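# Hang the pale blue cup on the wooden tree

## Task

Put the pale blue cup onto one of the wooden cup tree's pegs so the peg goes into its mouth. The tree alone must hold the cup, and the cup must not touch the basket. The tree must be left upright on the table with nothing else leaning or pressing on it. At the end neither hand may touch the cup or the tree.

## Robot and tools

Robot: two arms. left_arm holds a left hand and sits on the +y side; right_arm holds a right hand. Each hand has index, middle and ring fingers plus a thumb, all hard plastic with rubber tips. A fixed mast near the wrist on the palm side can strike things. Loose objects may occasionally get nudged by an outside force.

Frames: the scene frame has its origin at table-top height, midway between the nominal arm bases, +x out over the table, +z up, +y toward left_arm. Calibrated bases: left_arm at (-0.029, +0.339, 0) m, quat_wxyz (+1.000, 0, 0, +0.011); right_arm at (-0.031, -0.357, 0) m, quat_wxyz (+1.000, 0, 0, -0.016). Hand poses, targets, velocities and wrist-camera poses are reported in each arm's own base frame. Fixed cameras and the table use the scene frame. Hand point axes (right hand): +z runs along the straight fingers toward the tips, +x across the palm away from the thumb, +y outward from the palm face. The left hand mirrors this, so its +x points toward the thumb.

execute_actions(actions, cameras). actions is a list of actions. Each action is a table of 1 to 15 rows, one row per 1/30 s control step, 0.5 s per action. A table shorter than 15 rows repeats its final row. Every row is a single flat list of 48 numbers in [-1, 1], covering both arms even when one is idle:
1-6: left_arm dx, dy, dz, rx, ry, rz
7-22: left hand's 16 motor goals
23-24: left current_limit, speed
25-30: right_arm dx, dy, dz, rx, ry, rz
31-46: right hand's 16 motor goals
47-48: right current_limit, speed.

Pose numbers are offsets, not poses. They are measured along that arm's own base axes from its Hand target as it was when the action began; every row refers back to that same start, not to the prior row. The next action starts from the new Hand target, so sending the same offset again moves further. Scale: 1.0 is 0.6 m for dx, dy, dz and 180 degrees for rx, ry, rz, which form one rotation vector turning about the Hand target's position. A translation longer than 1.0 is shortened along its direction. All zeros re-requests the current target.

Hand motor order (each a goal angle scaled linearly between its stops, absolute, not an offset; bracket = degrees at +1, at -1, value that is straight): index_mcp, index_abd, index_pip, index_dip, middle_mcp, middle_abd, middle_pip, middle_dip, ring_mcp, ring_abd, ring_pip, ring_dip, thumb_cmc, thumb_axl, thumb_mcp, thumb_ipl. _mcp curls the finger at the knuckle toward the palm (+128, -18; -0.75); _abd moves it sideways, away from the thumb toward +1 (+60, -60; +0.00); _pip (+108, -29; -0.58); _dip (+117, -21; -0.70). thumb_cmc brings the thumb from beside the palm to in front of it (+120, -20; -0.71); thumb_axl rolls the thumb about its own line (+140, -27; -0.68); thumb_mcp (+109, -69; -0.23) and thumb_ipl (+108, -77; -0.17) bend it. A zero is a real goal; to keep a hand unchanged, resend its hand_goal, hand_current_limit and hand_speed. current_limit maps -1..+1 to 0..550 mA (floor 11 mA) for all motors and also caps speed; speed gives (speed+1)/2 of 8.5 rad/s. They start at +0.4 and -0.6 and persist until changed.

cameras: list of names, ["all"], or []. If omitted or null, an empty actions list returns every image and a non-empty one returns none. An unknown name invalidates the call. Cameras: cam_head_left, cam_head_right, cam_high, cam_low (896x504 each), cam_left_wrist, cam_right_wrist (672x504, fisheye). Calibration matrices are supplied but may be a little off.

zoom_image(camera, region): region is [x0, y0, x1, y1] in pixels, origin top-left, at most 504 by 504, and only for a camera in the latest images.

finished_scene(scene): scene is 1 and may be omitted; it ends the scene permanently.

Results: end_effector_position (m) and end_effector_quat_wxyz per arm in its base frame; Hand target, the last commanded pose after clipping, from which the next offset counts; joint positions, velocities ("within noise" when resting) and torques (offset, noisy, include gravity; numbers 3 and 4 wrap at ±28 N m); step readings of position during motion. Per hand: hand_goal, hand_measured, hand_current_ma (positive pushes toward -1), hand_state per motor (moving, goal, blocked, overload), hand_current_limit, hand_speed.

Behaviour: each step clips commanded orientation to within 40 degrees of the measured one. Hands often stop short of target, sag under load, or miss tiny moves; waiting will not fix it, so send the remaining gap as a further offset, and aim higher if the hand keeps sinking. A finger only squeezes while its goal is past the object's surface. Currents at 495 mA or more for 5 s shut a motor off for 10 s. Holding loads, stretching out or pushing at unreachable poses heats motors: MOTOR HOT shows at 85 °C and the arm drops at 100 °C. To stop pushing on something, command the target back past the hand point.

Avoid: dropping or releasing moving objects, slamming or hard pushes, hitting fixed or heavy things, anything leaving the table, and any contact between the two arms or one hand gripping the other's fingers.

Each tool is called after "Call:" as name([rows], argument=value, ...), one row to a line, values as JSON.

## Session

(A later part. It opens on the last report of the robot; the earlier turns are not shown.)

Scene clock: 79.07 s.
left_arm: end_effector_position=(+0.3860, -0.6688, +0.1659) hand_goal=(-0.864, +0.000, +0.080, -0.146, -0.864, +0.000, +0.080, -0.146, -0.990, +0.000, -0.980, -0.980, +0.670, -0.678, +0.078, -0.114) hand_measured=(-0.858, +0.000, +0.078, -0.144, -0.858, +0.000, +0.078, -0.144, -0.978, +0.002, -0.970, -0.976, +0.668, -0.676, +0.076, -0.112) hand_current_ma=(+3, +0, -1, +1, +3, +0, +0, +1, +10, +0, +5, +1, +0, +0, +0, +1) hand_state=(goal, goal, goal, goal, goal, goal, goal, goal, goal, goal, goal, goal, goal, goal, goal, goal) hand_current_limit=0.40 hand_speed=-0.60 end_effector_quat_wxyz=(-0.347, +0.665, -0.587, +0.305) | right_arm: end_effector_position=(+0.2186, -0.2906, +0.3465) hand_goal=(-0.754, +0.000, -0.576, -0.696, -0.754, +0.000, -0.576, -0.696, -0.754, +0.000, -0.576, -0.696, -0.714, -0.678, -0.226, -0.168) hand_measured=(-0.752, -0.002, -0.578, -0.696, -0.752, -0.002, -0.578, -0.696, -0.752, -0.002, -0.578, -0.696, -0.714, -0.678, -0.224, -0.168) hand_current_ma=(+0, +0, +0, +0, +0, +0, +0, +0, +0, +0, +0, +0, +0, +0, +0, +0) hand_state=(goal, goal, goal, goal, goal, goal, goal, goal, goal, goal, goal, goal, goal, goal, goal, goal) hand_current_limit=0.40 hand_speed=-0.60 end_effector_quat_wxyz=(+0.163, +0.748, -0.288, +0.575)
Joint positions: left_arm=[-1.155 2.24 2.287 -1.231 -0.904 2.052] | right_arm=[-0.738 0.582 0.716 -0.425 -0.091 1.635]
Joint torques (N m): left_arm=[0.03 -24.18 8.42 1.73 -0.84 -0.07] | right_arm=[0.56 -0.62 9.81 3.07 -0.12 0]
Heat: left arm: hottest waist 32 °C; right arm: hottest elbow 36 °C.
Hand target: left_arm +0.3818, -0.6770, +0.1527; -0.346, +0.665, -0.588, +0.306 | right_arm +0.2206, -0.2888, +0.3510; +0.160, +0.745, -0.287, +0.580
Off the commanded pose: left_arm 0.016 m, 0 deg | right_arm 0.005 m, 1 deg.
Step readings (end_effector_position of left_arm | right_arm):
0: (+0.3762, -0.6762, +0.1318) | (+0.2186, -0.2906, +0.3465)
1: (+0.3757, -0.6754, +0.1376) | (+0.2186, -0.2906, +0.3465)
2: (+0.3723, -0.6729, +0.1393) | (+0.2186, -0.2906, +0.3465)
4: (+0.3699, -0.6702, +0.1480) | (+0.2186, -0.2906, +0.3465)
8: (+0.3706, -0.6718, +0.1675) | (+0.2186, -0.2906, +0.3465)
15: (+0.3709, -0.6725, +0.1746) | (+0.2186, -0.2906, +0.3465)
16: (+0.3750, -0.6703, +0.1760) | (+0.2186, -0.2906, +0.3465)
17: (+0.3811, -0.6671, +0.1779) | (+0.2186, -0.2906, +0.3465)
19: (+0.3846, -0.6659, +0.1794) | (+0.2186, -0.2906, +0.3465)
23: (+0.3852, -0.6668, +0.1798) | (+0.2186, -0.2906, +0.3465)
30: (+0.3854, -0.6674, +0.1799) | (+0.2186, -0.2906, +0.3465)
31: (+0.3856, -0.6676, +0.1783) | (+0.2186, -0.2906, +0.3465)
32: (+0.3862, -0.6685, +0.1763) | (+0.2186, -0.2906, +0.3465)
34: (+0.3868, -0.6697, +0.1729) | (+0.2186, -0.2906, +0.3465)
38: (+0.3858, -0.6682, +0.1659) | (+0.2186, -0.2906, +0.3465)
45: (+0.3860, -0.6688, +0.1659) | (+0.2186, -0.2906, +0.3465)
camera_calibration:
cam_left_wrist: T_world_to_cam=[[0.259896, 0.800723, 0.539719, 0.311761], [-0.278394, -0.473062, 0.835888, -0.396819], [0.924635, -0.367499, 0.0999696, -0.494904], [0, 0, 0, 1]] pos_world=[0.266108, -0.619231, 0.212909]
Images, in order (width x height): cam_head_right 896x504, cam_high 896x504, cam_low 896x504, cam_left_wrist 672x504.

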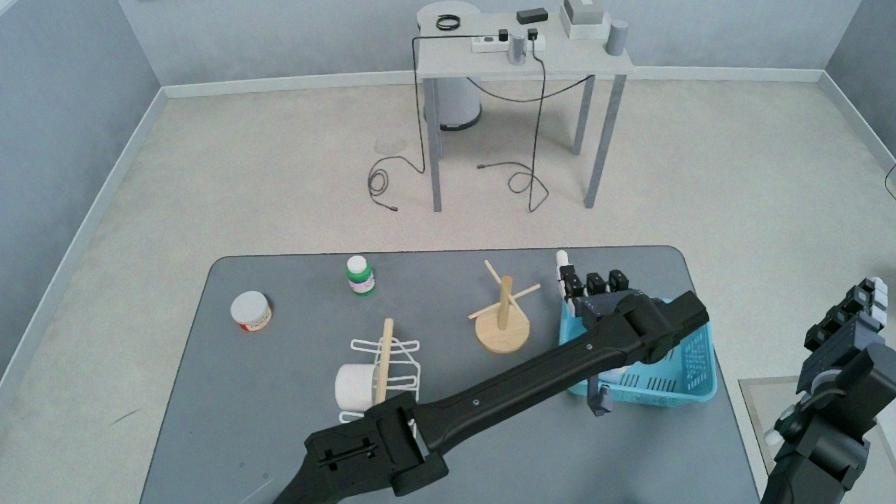

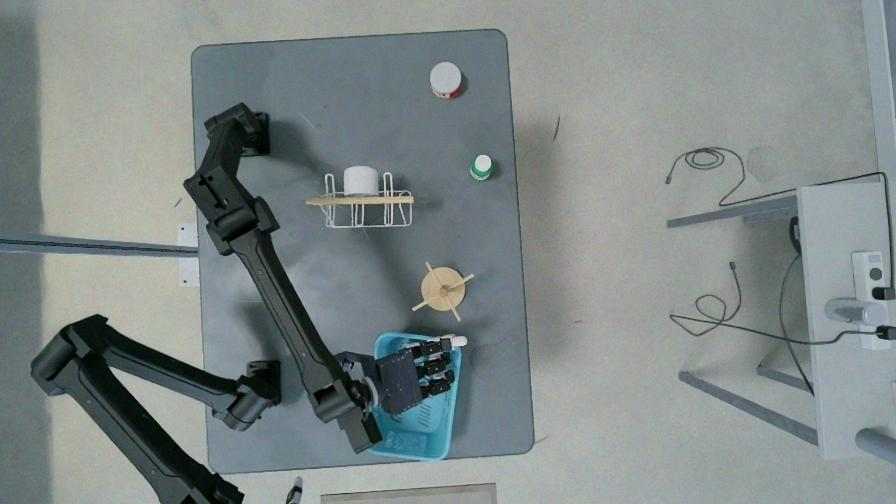

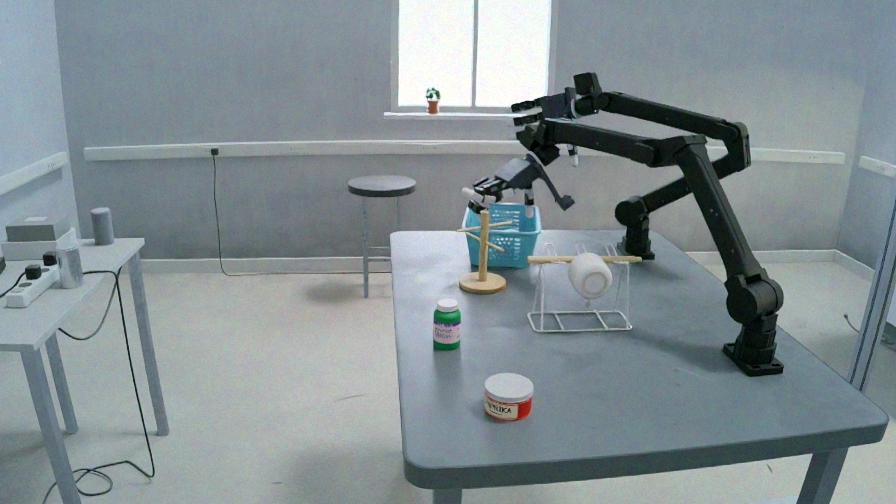

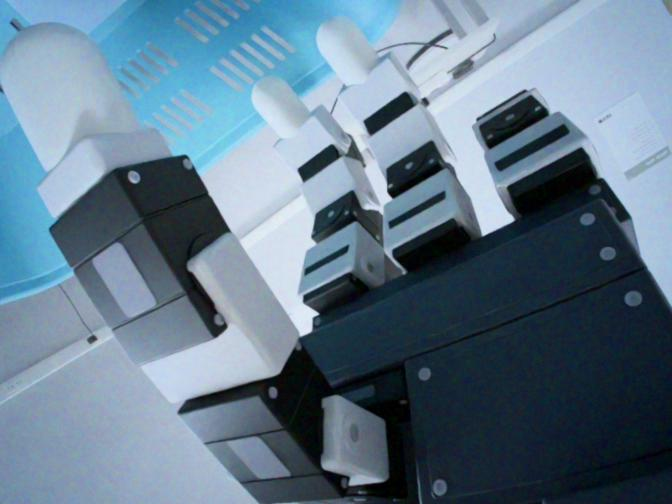

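Call:
execute_actions([
  [[-0.007,-0.007,-0.06,0,0,0,-0.863,0,0.08,-0.145,-0.863,0,0.08,-0.145,-0.99,0,-0.98,-0.98,0.671,-0.678,0.079,-0.114,0.4,-0.6,0,0,0,0,0,0,-0.754,0,-0.576,-0.696,-0.754,0,-0.576,-0.696,-0.754,0,-0.576,-0.696,-0.714,-0.678,-0.226,-0.168,0.4,-0.6]],
  [[0,0,-0.02,0,0,0,-0.863,0,0.08,-0.145,-0.863,0,0.08,-0.145,-0.99,0,-0.98,-0.98,0.671,-0.678,0.079,-0.114,0.4,-0.6,0,0,0,0,0,0,-0.754,0,-0.576,-0.696,-0.754,0,-0.576,-0.696,-0.754,0,-0.576,-0.696,-0.714,-0.678,-0.226,-0.168,0.4,-0.6]],
], cameras=["cam_high","cam_low","cam_left_wrist"])

Call:
zoom_image(camera="cam_low", region=[460, 160, 580, 260])

Call:
zoom_image(camera="cam_high", region=[350, 320, 480, 450])

Scene clock: 81.40 s.
left_arm: end_effector_position=(+0.3839, -0.6733, +0.1156) hand_goal=(-0.864, +0.000, +0.080, -0.146, -0.864, +0.000, +0.080, -0.146, -0.990, +0.000, -0.980, -0.980, +0.670, -0.678, +0.078, -0.114) hand_measured=(-0.858, +0.000, +0.078, -0.144, -0.858, +0.000, +0.078, -0.144, -0.978, +0.002, -0.972, -0.976, +0.670, -0.676, +0.076, -0.112) hand_current_ma=(+3, +0, +0, +1, +3, +0, +0, +1, +10, +0, +4, +1, +0, +0, +0, +1) hand_state=(goal, goal, goal, goal, goal, goal, goal, goal, goal, goal, goal, goal, goal, goal, goal, goal) hand_current_limit=0.40 hand_speed=-0.60 end_effector_quat_wxyz=(-0.349, +0.665, -0.587, +0.304) | right_arm: end_effector_position=(+0.2186, -0.2906, +0.3465) hand_goal=(-0.754, +0.000, -0.576, -0.696, -0.754, +0.000, -0.576, -0.696, -0.754, +0.000, -0.576, -0.696, -0.714, -0.678, -0.226, -0.168) hand_measured=(-0.752, -0.002, -0.578, -0.696, -0.752, -0.002, -0.578, -0.696, -0.752, -0.002, -0.578, -0.696, -0.714, -0.678, -0.224, -0.168) hand_current_ma=(+0, +0, +0, +0, +0, +0, +0, +0, +0, +0, +0, +0, +0, +0, +0, +0) hand_state=(goal, goal, goal, goal, goal, goal, goal, goal, goal, goal, goal, goal, goal, goal, goal, goal) hand_current_limit=0.40 hand_speed=-0.60 end_effector_quat_wxyz=(+0.163, +0.748, -0.288, +0.575)
Joint positions: left_arm=[-1.16 2.261 2.193 -1.128 -0.908 2.041] | right_arm=[-0.738 0.582 0.716 -0.425 -0.091 1.635]
Joint torques (N m): left_arm=[-0.26 -24.29 8.31 1.68 -0.81 -0.09] | right_arm=[0.44 -0.79 9.84 3.08 -0.13 0.02]
Heat: left arm: hottest waist 32 °C; right arm: hottest elbow 36 °C.
Hand target: left_arm +0.3778, -0.6811, +0.1046; -0.346, +0.665, -0.588, +0.306 | right_arm +0.2206, -0.2888, +0.3510; +0.160, +0.745, -0.287, +0.580
Off the commanded pose: left_arm 0.015 m, 0 deg | right_arm 0.005 m, 1 deg.
Step readings (end_effector_position of left_arm | right_arm):
0: (+0.3860, -0.6688, +0.1659) | (+0.2186, -0.2906, +0.3465)
1: (+0.3861, -0.6690, +0.1623) | (+0.2186, -0.2906, +0.3465)
2: (+0.3864, -0.6712, +0.1593) | (+0.2186, -0.2906, +0.3465)
4: (+0.3862, -0.6722, +0.1504) | (+0.2186, -0.2906, +0.3465)
8: (+0.3837, -0.6706, +0.1287) | (+0.2186, -0.2906, +0.3465)
15: (+0.3836, -0.6713, +0.1225) | (+0.2186, -0.2906, +0.3465)
16: (+0.3836, -0.6719, +0.1219) | (+0.2186, -0.2906, +0.3465)
17: (+0.3838, -0.6732, +0.1207) | (+0.2186, -0.2906, +0.3465)
19: (+0.3842, -0.6741, +0.1186) | (+0.2186, -0.2906, +0.3465)
23: (+0.3836, -0.6728, +0.1154) | (+0.2186, -0.2906, +0.3465)
30: (+0.3839, -0.6733, +0.1156) | (+0.2186, -0.2906, +0.3465)
camera_calibration:
cam_left_wrist: T_world_to_cam=[[0.258218, 0.799439, 0.542422, 0.342607], [-0.277323, -0.476495, 0.834293, -0.360122], [0.925427, -0.365856, 0.0986633, -0.488577], [0, 0, 0, 1]] pos_world=[0.263805, -0.624238, 0.162815]
Images, in order (width x height): cam_high 896x504, cam_low 896x504, cam_left_wrist 672x504.

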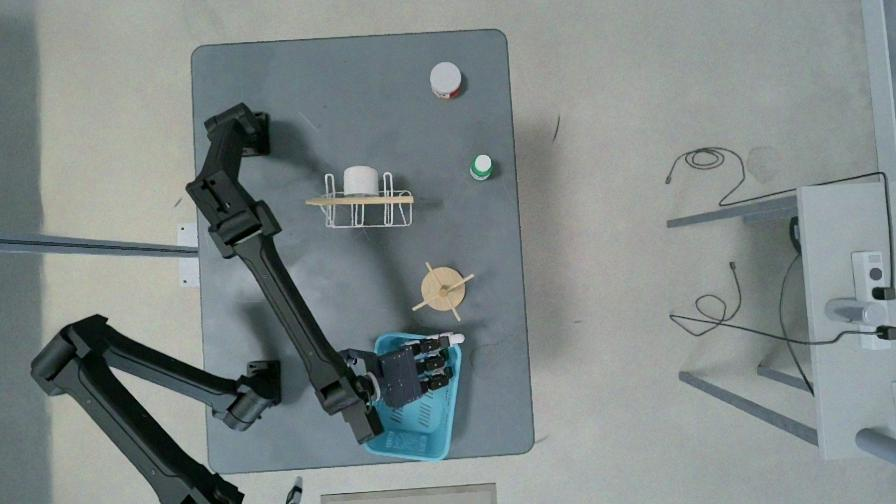

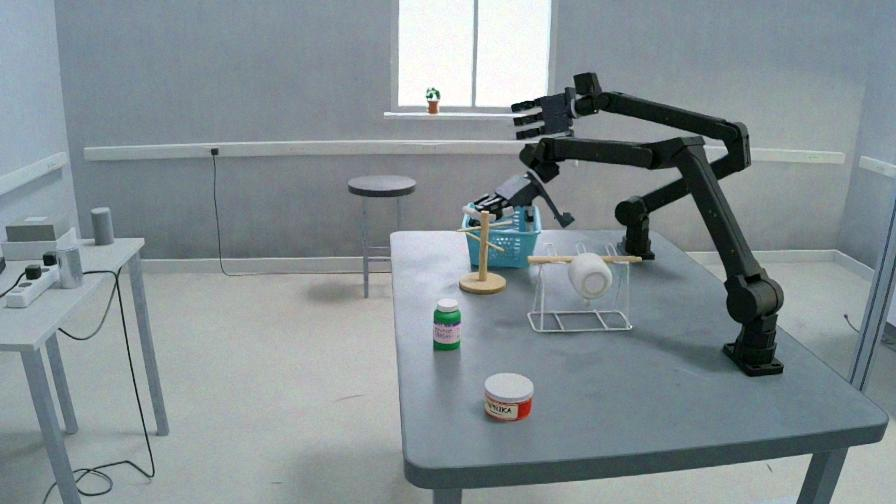

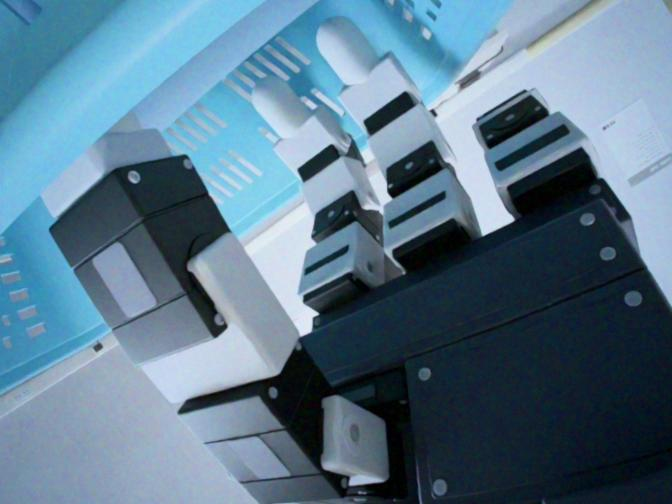

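Scaled by 4.200 from the camera's 896x504 image, which has a finer 1280x720 frame.

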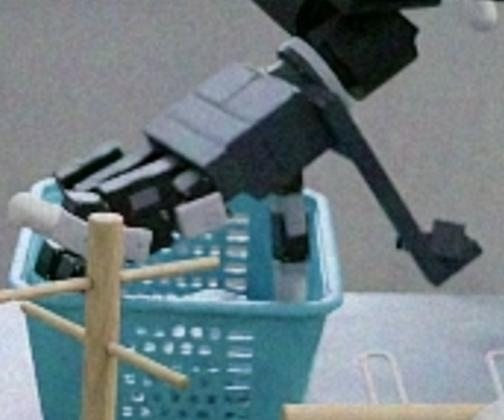

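Scaled by 3.877 from the camera's 896x504 image, which has a finer 1280x720 frame.

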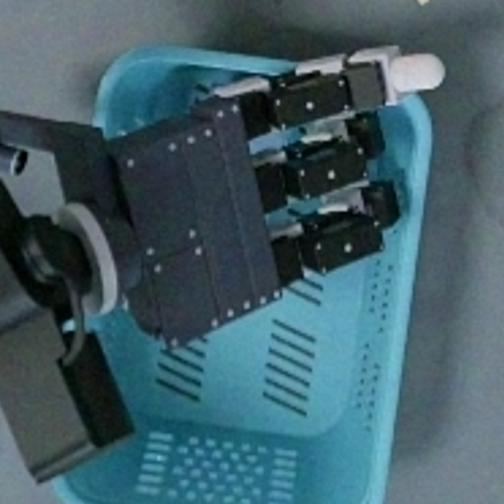

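Call:
execute_actions([
  [[-0.02,-0.02,0,0,0,0,-0.863,0,0.08,-0.145,-0.863,0,0.08,-0.145,-0.99,0,-0.98,-0.98,0.671,-0.678,0.079,-0.114,0.4,-0.6,0,0,0,0,0,0,-0.754,0,-0.576,-0.696,-0.754,0,-0.576,-0.696,-0.754,0,-0.576,-0.696,-0.714,-0.678,-0.226,-0.168,0.4,-0.6]],
], cameras=["cam_high","cam_low","cam_head_right","cam_head_left"])

Call:
zoom_image(camera="cam_low", region=[460, 170, 550, 240])

Call:
zoom_image(camera="cam_high", region=[360, 325, 470, 435])

Call:
zoom_image(camera="cam_head_right", region=[545, 265, 725, 415])

Scene clock: 82.90 s.
left_arm: end_effector_position=(+0.3723, -0.6759, +0.1109) hand_goal=(-0.864, +0.000, +0.080, -0.146, -0.864, +0.000, +0.080, -0.146, -0.990, +0.000, -0.980, -0.980, +0.670, -0.678, +0.078, -0.114) hand_measured=(-0.858, +0.000, +0.078, -0.144, -0.858, +0.000, +0.078, -0.144, -0.978, +0.002, -0.972, -0.976, +0.672, -0.676, +0.092, -0.108) hand_current_ma=(+3, +0, +0, +1, +3, +0, +0, +1, +10, +0, +4, +1, +1, +0, +14, +5) hand_state=(goal, goal, goal, goal, goal, goal, goal, goal, goal, goal, goal, goal, goal, goal, goal, goal) hand_current_limit=0.40 hand_speed=-0.60 end_effector_quat_wxyz=(-0.351, +0.665, -0.586, +0.301) | right_arm: end_effector_position=(+0.2186, -0.2906, +0.3465) hand_goal=(-0.754, +0.000, -0.576, -0.696, -0.754, +0.000, -0.576, -0.696, -0.754, +0.000, -0.576, -0.696, -0.714, -0.678, -0.226, -0.168) hand_measured=(-0.752, -0.002, -0.578, -0.696, -0.752, -0.002, -0.578, -0.696, -0.752, -0.002, -0.578, -0.696, -0.714, -0.678, -0.224, -0.168) hand_current_ma=(+0, +0, +0, +0, +0, +0, +0, +0, +0, +0, +0, +0, +0, +0, +0, +0) hand_state=(goal, goal, goal, goal, goal, goal, goal, goal, goal, goal, goal, goal, goal, goal, goal, goal) hand_current_limit=0.40 hand_speed=-0.60 end_effector_quat_wxyz=(+0.163, +0.748, -0.288, +0.575)
Joint positions: left_arm=[-1.177 2.266 2.193 -1.152 -0.917 2.009] | right_arm=[-0.738 0.582 0.716 -0.425 -0.091 1.635]
Joint torques (N m): left_arm=[-0.73 -22.65 12.11 0.7 -0.74 -0.06] | right_arm=[0.38 -0.56 9.87 3.07 -0.12 0.02]
Heat: left arm: hottest waist 32 °C; right arm: hottest elbow 36 °C.
Hand target: left_arm +0.3658, -0.6932, +0.1047; -0.345, +0.665, -0.587, +0.306 | right_arm +0.2206, -0.2888, +0.3510; +0.160, +0.745, -0.287, +0.580
Off the commanded pose: left_arm 0.019 m, 1 deg | right_arm 0.005 m, 1 deg.
Step readings (end_effector_position of left_arm | right_arm):
0: (+0.3839, -0.6733, +0.1156) | (+0.2186, -0.2906, +0.3465)
1: (+0.3825, -0.6737, +0.1153) | (+0.2186, -0.2906, +0.3465)
2: (+0.3808, -0.6734, +0.1149) | (+0.2186, -0.2906, +0.3465)
4: (+0.3778, -0.6731, +0.1132) | (+0.2186, -0.2906, +0.3465)
8: (+0.3729, -0.6756, +0.1109) | (+0.2186, -0.2906, +0.3465)
15: (+0.3723, -0.6758, +0.1109) | (+0.2186, -0.2906, +0.3465)
Images, in order (width x height): cam_head_left 896x504, cam_head_right 896x504, cam_high 896x504, cam_low 896x504.

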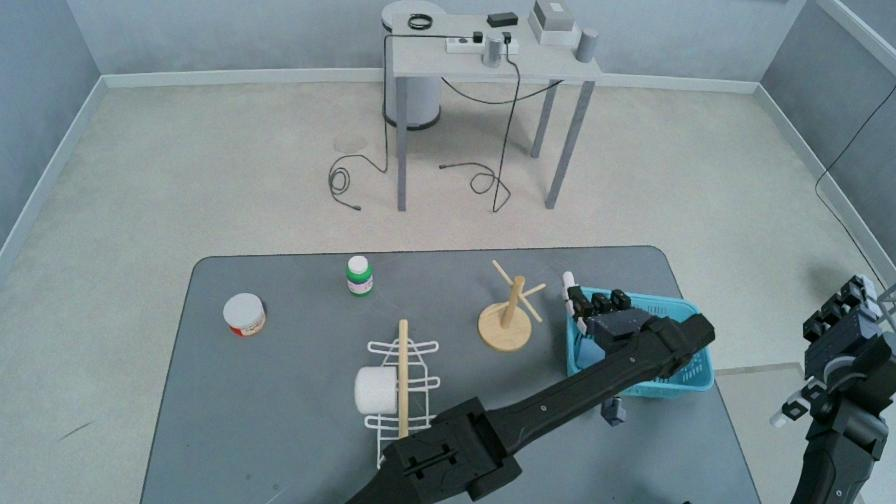

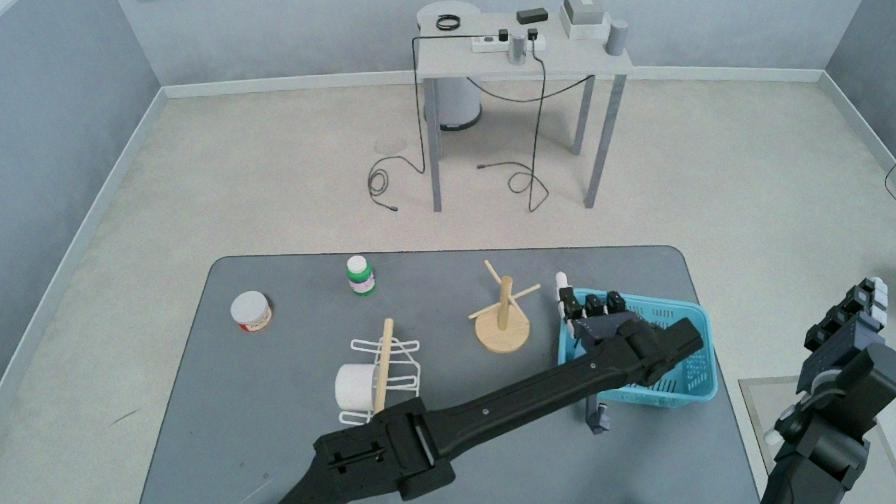

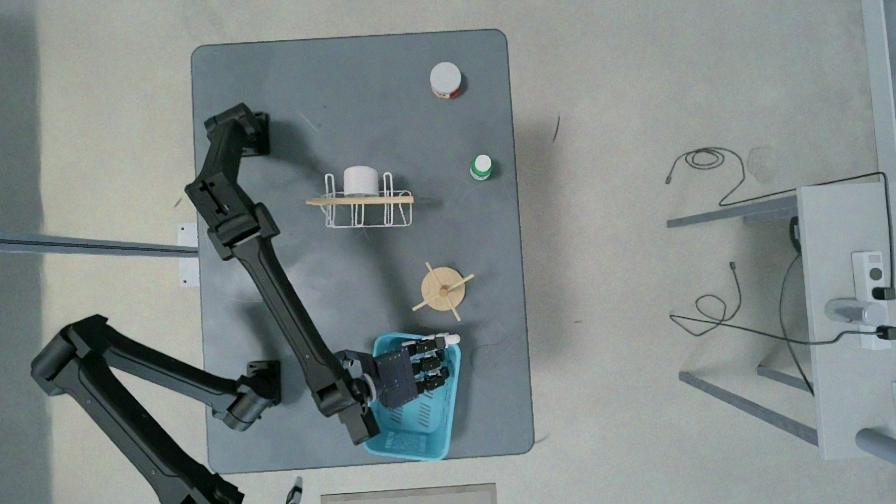

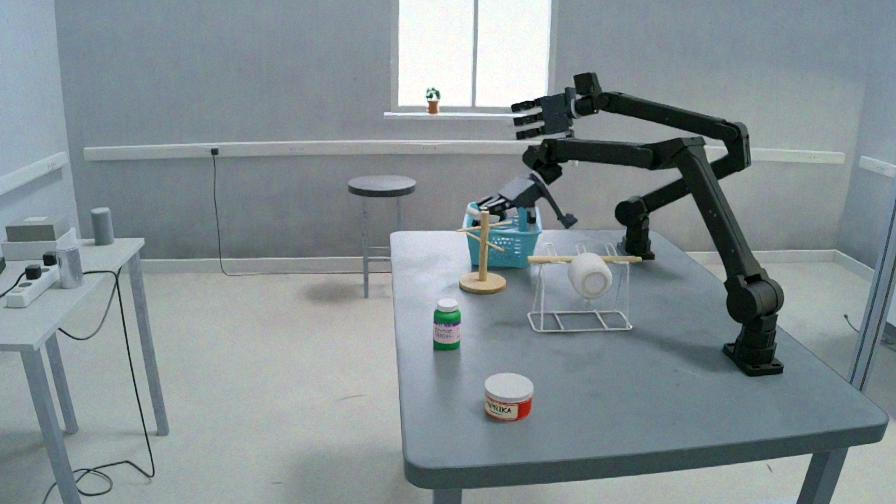

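Scaled by 5.600 from the camera's 896x504 image, which has a finer 1280x720 frame.

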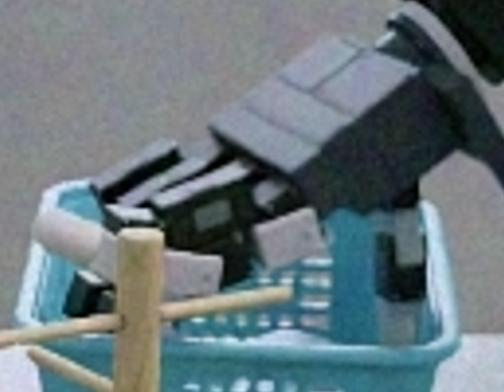

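Scaled by 4.582 from the camera's 896x504 image, which has a finer 1280x720 frame.

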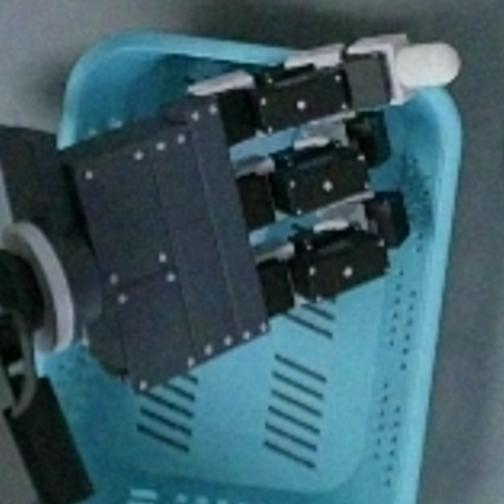

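Scaled by 2.800 from the camera's 896x504 image, which has a finer 1280x720 frame.

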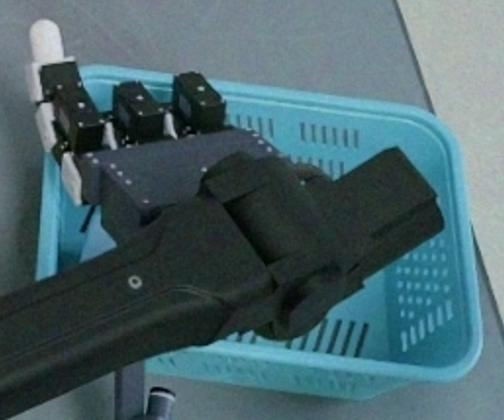

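Call:
execute_actions([
  [[0.012,0.003,-0.025,0,0,0,-0.863,0,0.08,-0.145,-0.863,0,0.08,-0.145,-0.99,0,-0.98,-0.98,0.671,-0.678,0.1,-0.114,0.4,-0.6,0,0,0,0,0,0,-0.754,0,-0.576,-0.696,-0.754,0,-0.576,-0.696,-0.754,0,-0.576,-0.696,-0.714,-0.678,-0.226,-0.168,0.4,-0.6]],
  [[0,0,-0.03,0,0,0,-0.863,0,0.08,-0.145,-0.863,0,0.08,-0.145,-0.99,0,-0.98,-0.98,0.671,-0.678,0.1,-0.114,0.4,-0.6,0,0,0,0,0,0,-0.754,0,-0.576,-0.696,-0.754,0,-0.576,-0.696,-0.754,0,-0.576,-0.696,-0.714,-0.678,-0.226,-0.168,0.4,-0.6]],
], cameras=["cam_high","cam_low","cam_left_wrist","cam_head_left"])

Call:
zoom_image(camera="cam_low", region=[460, 170, 550, 240])

Call:
zoom_image(camera="cam_high", region=[360, 325, 470, 435])

Call:
zoom_image(camera="cam_head_left", region=[550, 260, 730, 410])

Scene clock: 85.60 s.
left_arm: end_effector_position=(+0.3766, -0.6877, +0.0952) hand_goal=(-0.864, +0.000, +0.080, -0.146, -0.864, +0.000, +0.080, -0.146, -0.990, +0.000, -0.980, -0.980, +0.670, -0.678, +0.100, -0.114) hand_measured=(-0.858, +0.000, +0.078, -0.144, -0.858, +0.000, +0.078, -0.144, -0.978, +0.002, -0.972, -0.976, +0.670, -0.676, +0.102, -0.112) hand_current_ma=(+3, +0, +0, +1, +3, +0, +0, +1, +10, +0, +4, +1, +0, +0, +1, +1) hand_state=(goal, goal, goal, goal, goal, goal, goal, goal, goal, goal, goal, goal, goal, goal, goal, goal) hand_current_limit=0.40 hand_speed=-0.60 end_effector_quat_wxyz=(-0.343, +0.669, -0.580, +0.314) | right_arm: end_effector_position=(+0.2186, -0.2906, +0.3465) hand_goal=(-0.754, +0.000, -0.576, -0.696, -0.754, +0.000, -0.576, -0.696, -0.754, +0.000, -0.576, -0.696, -0.714, -0.678, -0.226, -0.168) hand_measured=(-0.752, -0.002, -0.578, -0.696, -0.752, -0.002, -0.578, -0.696, -0.752, -0.002, -0.578, -0.696, -0.714, -0.678, -0.224, -0.168) hand_current_ma=(+0, +0, +0, +0, +0, +0, +0, +0, +0, +0, +0, +0, +0, +0, +0, +0) hand_state=(goal, goal, goal, goal, goal, goal, goal, goal, goal, goal, goal, goal, goal, goal, goal, goal) hand_current_limit=0.40 hand_speed=-0.60 end_effector_quat_wxyz=(+0.163, +0.748, -0.288, +0.575)
Joint positions: left_arm=[-1.177 2.289 2.187 -1.09 -0.914 2.009] | right_arm=[-0.738 0.582 0.716 -0.425 -0.091 1.635]
Joint torques (N m): left_arm=[0.26 -23.24 8.02 1.72 -0.73 0.07] | right_arm=[0.26 -0.56 9.77 3.04 -0.14 0.02]
Heat: left arm: hottest waist 32 °C; right arm: hottest elbow 36 °C.
Hand target: left_arm +0.3730, -0.6914, +0.0719; -0.346, +0.665, -0.587, +0.306 | right_arm +0.2206, -0.2888, +0.3510; +0.160, +0.745, -0.287, +0.580
Off the commanded pose: left_arm 0.024 m, 1 deg | right_arm 0.005 m, 1 deg.
Step readings (end_effector_position of left_arm | right_arm):
0: (+0.3723, -0.6759, +0.1109) | (+0.2186, -0.2906, +0.3465)
1: (+0.3726, -0.6765, +0.1108) | (+0.2186, -0.2906, +0.3465)
2: (+0.3731, -0.6783, +0.1109) | (+0.2186, -0.2906, +0.3465)
4: (+0.3737, -0.6805, +0.1095) | (+0.2186, -0.2906, +0.3465)
8: (+0.3739, -0.6811, +0.1043) | (+0.2186, -0.2906, +0.3465)
15: (+0.3738, -0.6811, +0.1003) | (+0.2186, -0.2906, +0.3465)
16: (+0.3741, -0.6818, +0.0997) | (+0.2186, -0.2906, +0.3465)
17: (+0.3750, -0.6839, +0.0994) | (+0.2186, -0.2906, +0.3465)
19: (+0.3761, -0.6866, +0.0989) | (+0.2186, -0.2906, +0.3465)
23: (+0.3766, -0.6877, +0.0966) | (+0.2186, -0.2906, +0.3465)
30: (+0.3766, -0.6877, +0.0952) | (+0.2186, -0.2906, +0.3465)
camera_calibration:
cam_left_wrist: T_world_to_cam=[[0.250723, 0.814057, 0.523879, 0.381733], [-0.283513, -0.455689, 0.843782, -0.336159], [0.925613, -0.360082, 0.116544, -0.482932], [0, 0, 0, 1]] pos_world=[0.255994, -0.637831, 0.139946]
Images, in order (width x height): cam_head_left 896x504, cam_high 896x504, cam_low 896x504, cam_left_wrist 672x504.

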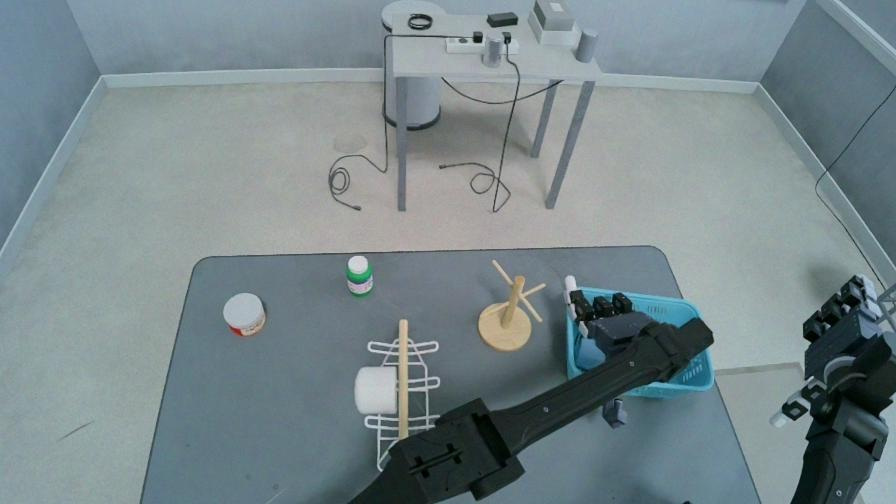

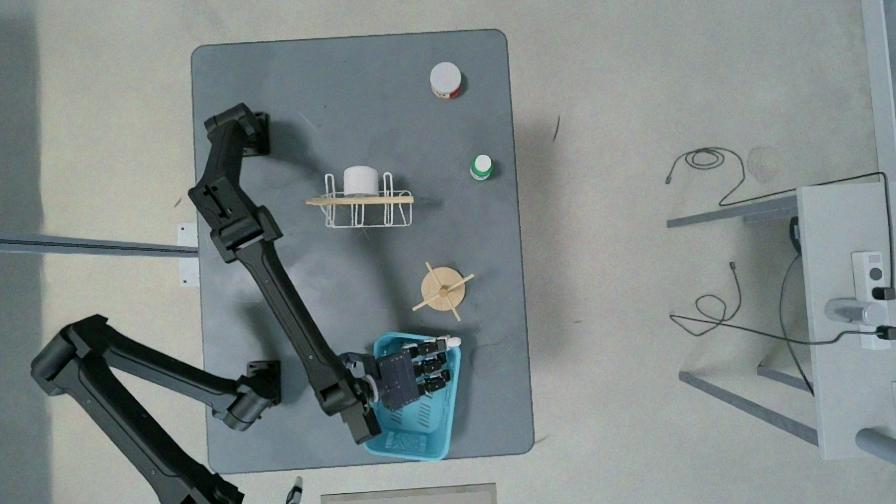

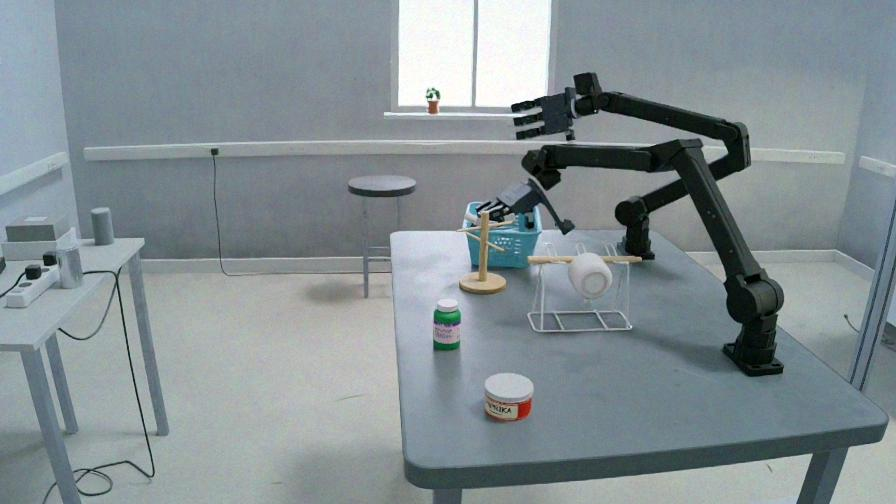

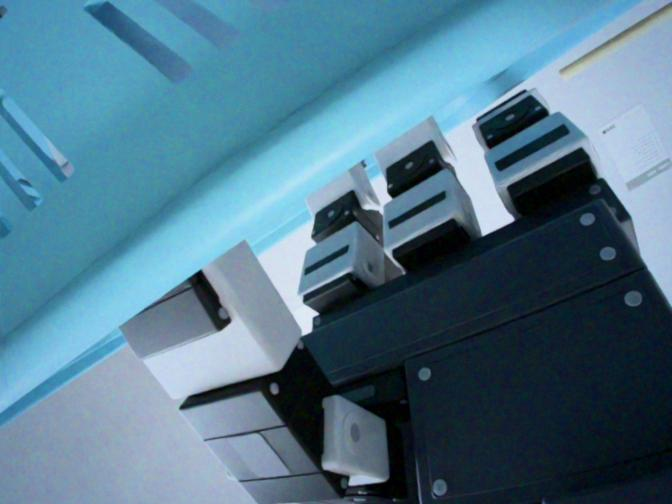

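Scaled by 5.600 from the camera's 896x504 image, which has a finer 1280x720 frame.

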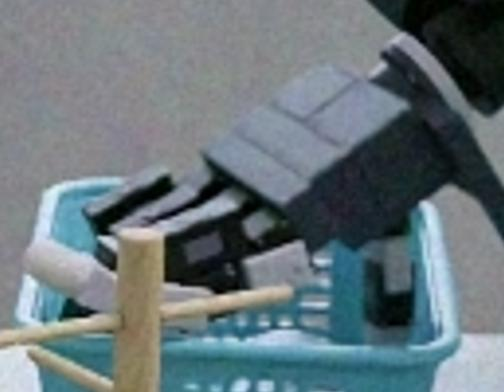

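Scaled by 4.582 from the camera's 896x504 image, which has a finer 1280x720 frame.

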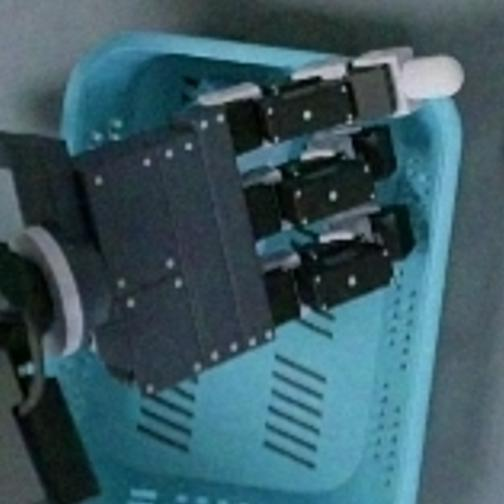

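Scaled by 2.800 from the camera's 896x504 image, which has a finer 1280x720 frame.

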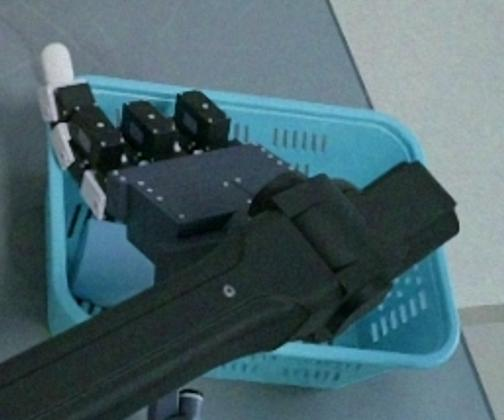

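Call:
execute_actions([
  [[-0.002,0.006,-0.035,0,0,0,-0.863,0,0.08,-0.145,-0.863,0,0.08,-0.145,-0.99,0,-0.98,-0.98,0.671,-0.678,0.1,-0.114,0.4,-0.6,0,0,0,0,0,0,-0.754,0,-0.576,-0.696,-0.754,0,-0.576,-0.696,-0.754,0,-0.576,-0.696,-0.714,-0.678,-0.226,-0.168,0.4,-0.6]],
], cameras=["cam_high","cam_low","cam_left_wrist","cam_head_left"])

Call:
zoom_image(camera="cam_low", region=[460, 170, 550, 240])

Call:
zoom_image(camera="cam_high", region=[360, 325, 470, 435])

Call:
zoom_image(camera="cam_head_left", region=[550, 260, 730, 410])

Scene clock: 87.00 s.
left_arm: end_effector_position=(+0.3786, -0.6866, +0.0843) hand_goal=(-0.864, +0.000, +0.080, -0.146, -0.864, +0.000, +0.080, -0.146, -0.990, +0.000, -0.980, -0.980, +0.670, -0.678, +0.100, -0.114) hand_measured=(-0.854, +0.000, +0.080, -0.144, -0.856, +0.000, +0.078, -0.144, -1.000, +0.004, -0.972, -0.976, +0.670, -0.678, +0.100, -0.112) hand_current_ma=(+5, +0, +0, +1, +4, +0, +0, +1, -7, +2, +4, +1, +0, +0, +0, +0) hand_state=(goal, goal, goal, goal, goal, goal, goal, goal, goal, goal, goal, goal, goal, goal, goal, goal) hand_current_limit=0.40 hand_speed=-0.60 end_effector_quat_wxyz=(-0.351, +0.664, -0.577, +0.320) | right_arm: end_effector_position=(+0.2186, -0.2906, +0.3465) hand_goal=(-0.754, +0.000, -0.576, -0.696, -0.754, +0.000, -0.576, -0.696, -0.754, +0.000, -0.576, -0.696, -0.714, -0.678, -0.226, -0.168) hand_measured=(-0.752, -0.002, -0.578, -0.696, -0.752, -0.002, -0.578, -0.696, -0.752, -0.002, -0.578, -0.696, -0.714, -0.678, -0.224, -0.168) hand_current_ma=(+0, +0, +0, +0, +0, +0, +0, +0, +0, +0, +0, +0, +0, +0, +0, +0) hand_state=(goal, goal, goal, goal, goal, goal, goal, goal, goal, goal, goal, goal, goal, goal, goal, goal) hand_current_limit=0.40 hand_speed=-0.60 end_effector_quat_wxyz=(+0.163, +0.748, -0.288, +0.575)
Joint positions: left_arm=[-1.179 2.287 2.147 -1.037 -0.935 2.023] | right_arm=[-0.738 0.582 0.716 -0.425 -0.091 1.635]
Joint torques (N m): left_arm=[0.91 -23.71 6.68 1.8 0.11 -0.08] | right_arm=[0.32 -0.73 9.8 3.03 -0.13 0.02]
Heat: left arm: hottest waist 32 °C; right arm: hottest elbow 36 °C.
Hand target: left_arm +0.3719, -0.6878, +0.0508; -0.346, +0.665, -0.587, +0.306 | right_arm +0.2206, -0.2888, +0.3510; +0.160, +0.745, -0.287, +0.580
Off the commanded pose: left_arm 0.034 m, 2 deg | right_arm 0.005 m, 1 deg.
Step readings (end_effector_position of left_arm | right_arm):
0: (+0.3766, -0.6877, +0.0952) | (+0.2186, -0.2906, +0.3465)
1: (+0.3765, -0.6874, +0.0921) | (+0.2186, -0.2906, +0.3465)
2: (+0.3768, -0.6881, +0.0888) | (+0.2186, -0.2906, +0.3465)
4: (+0.3791, -0.6862, +0.0852) | (+0.2186, -0.2906, +0.3465)
8: (+0.3786, -0.6867, +0.0843) | (+0.2186, -0.2906, +0.3465)
15: (+0.3786, -0.6866, +0.0843) | (+0.2186, -0.2906, +0.3465)
camera_calibration:
cam_left_wrist: T_world_to_cam=[[0.2399, 0.811587, 0.532705, 0.387649], [-0.303237, -0.458628, 0.835289, -0.319809], [0.922223, -0.361922, 0.136079, -0.484762], [0, 0, 0, 1]] pos_world=[0.257084, -0.63673, 0.126596]
Images, in order (width x height): cam_head_left 896x504, cam_high 896x504, cam_low 896x504, cam_left_wrist 672x504.

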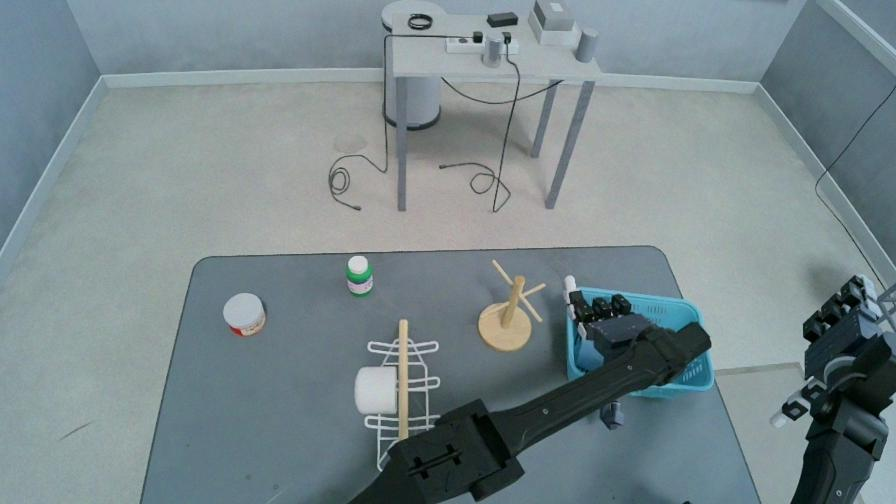

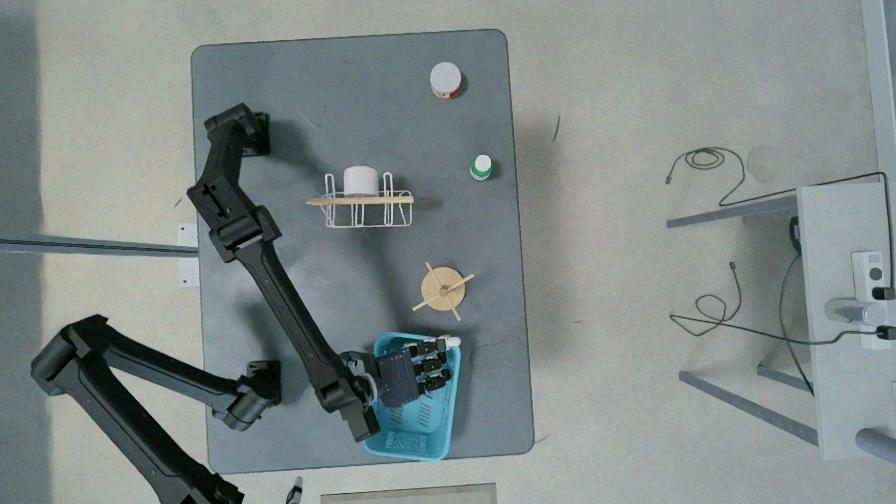

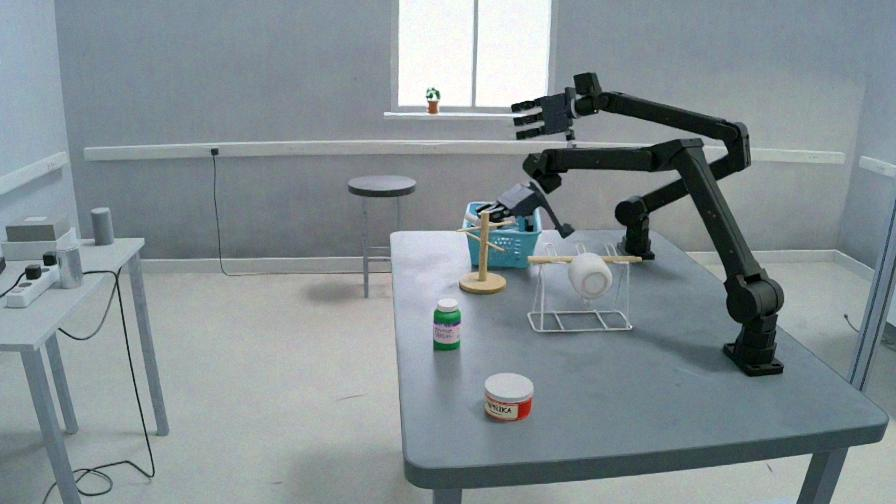

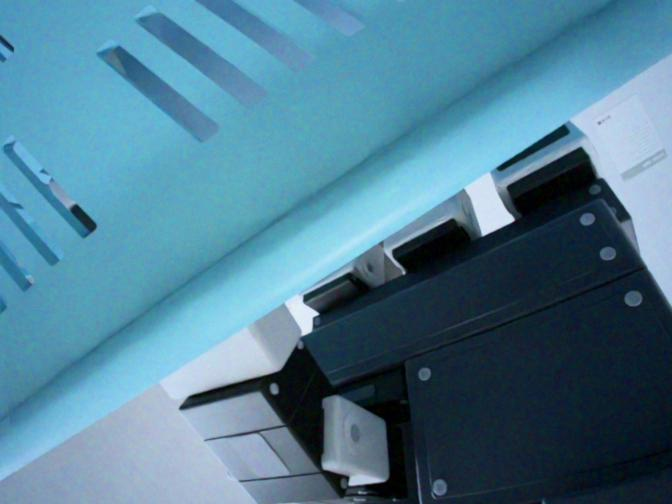

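Scaled by 5.600 from the camera's 896x504 image, which has a finer 1280x720 frame.

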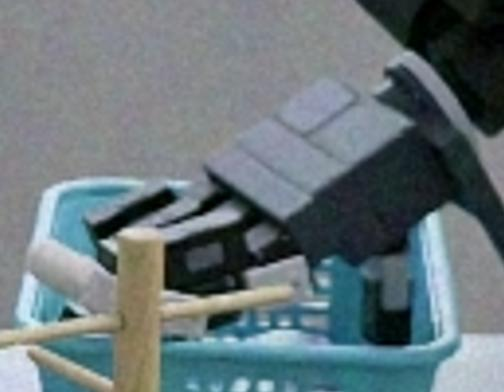

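Scaled by 4.582 from the camera's 896x504 image, which has a finer 1280x720 frame.

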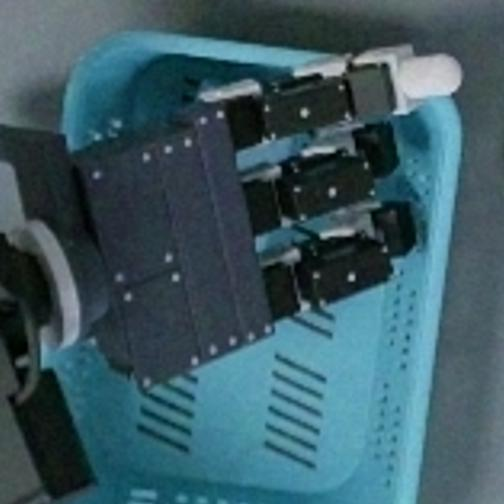

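Scaled by 2.800 from the camera's 896x504 image, which has a finer 1280x720 frame.

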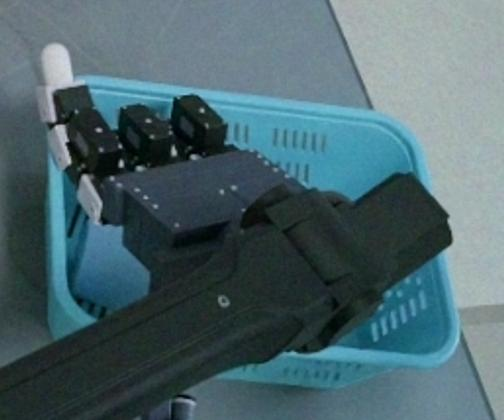

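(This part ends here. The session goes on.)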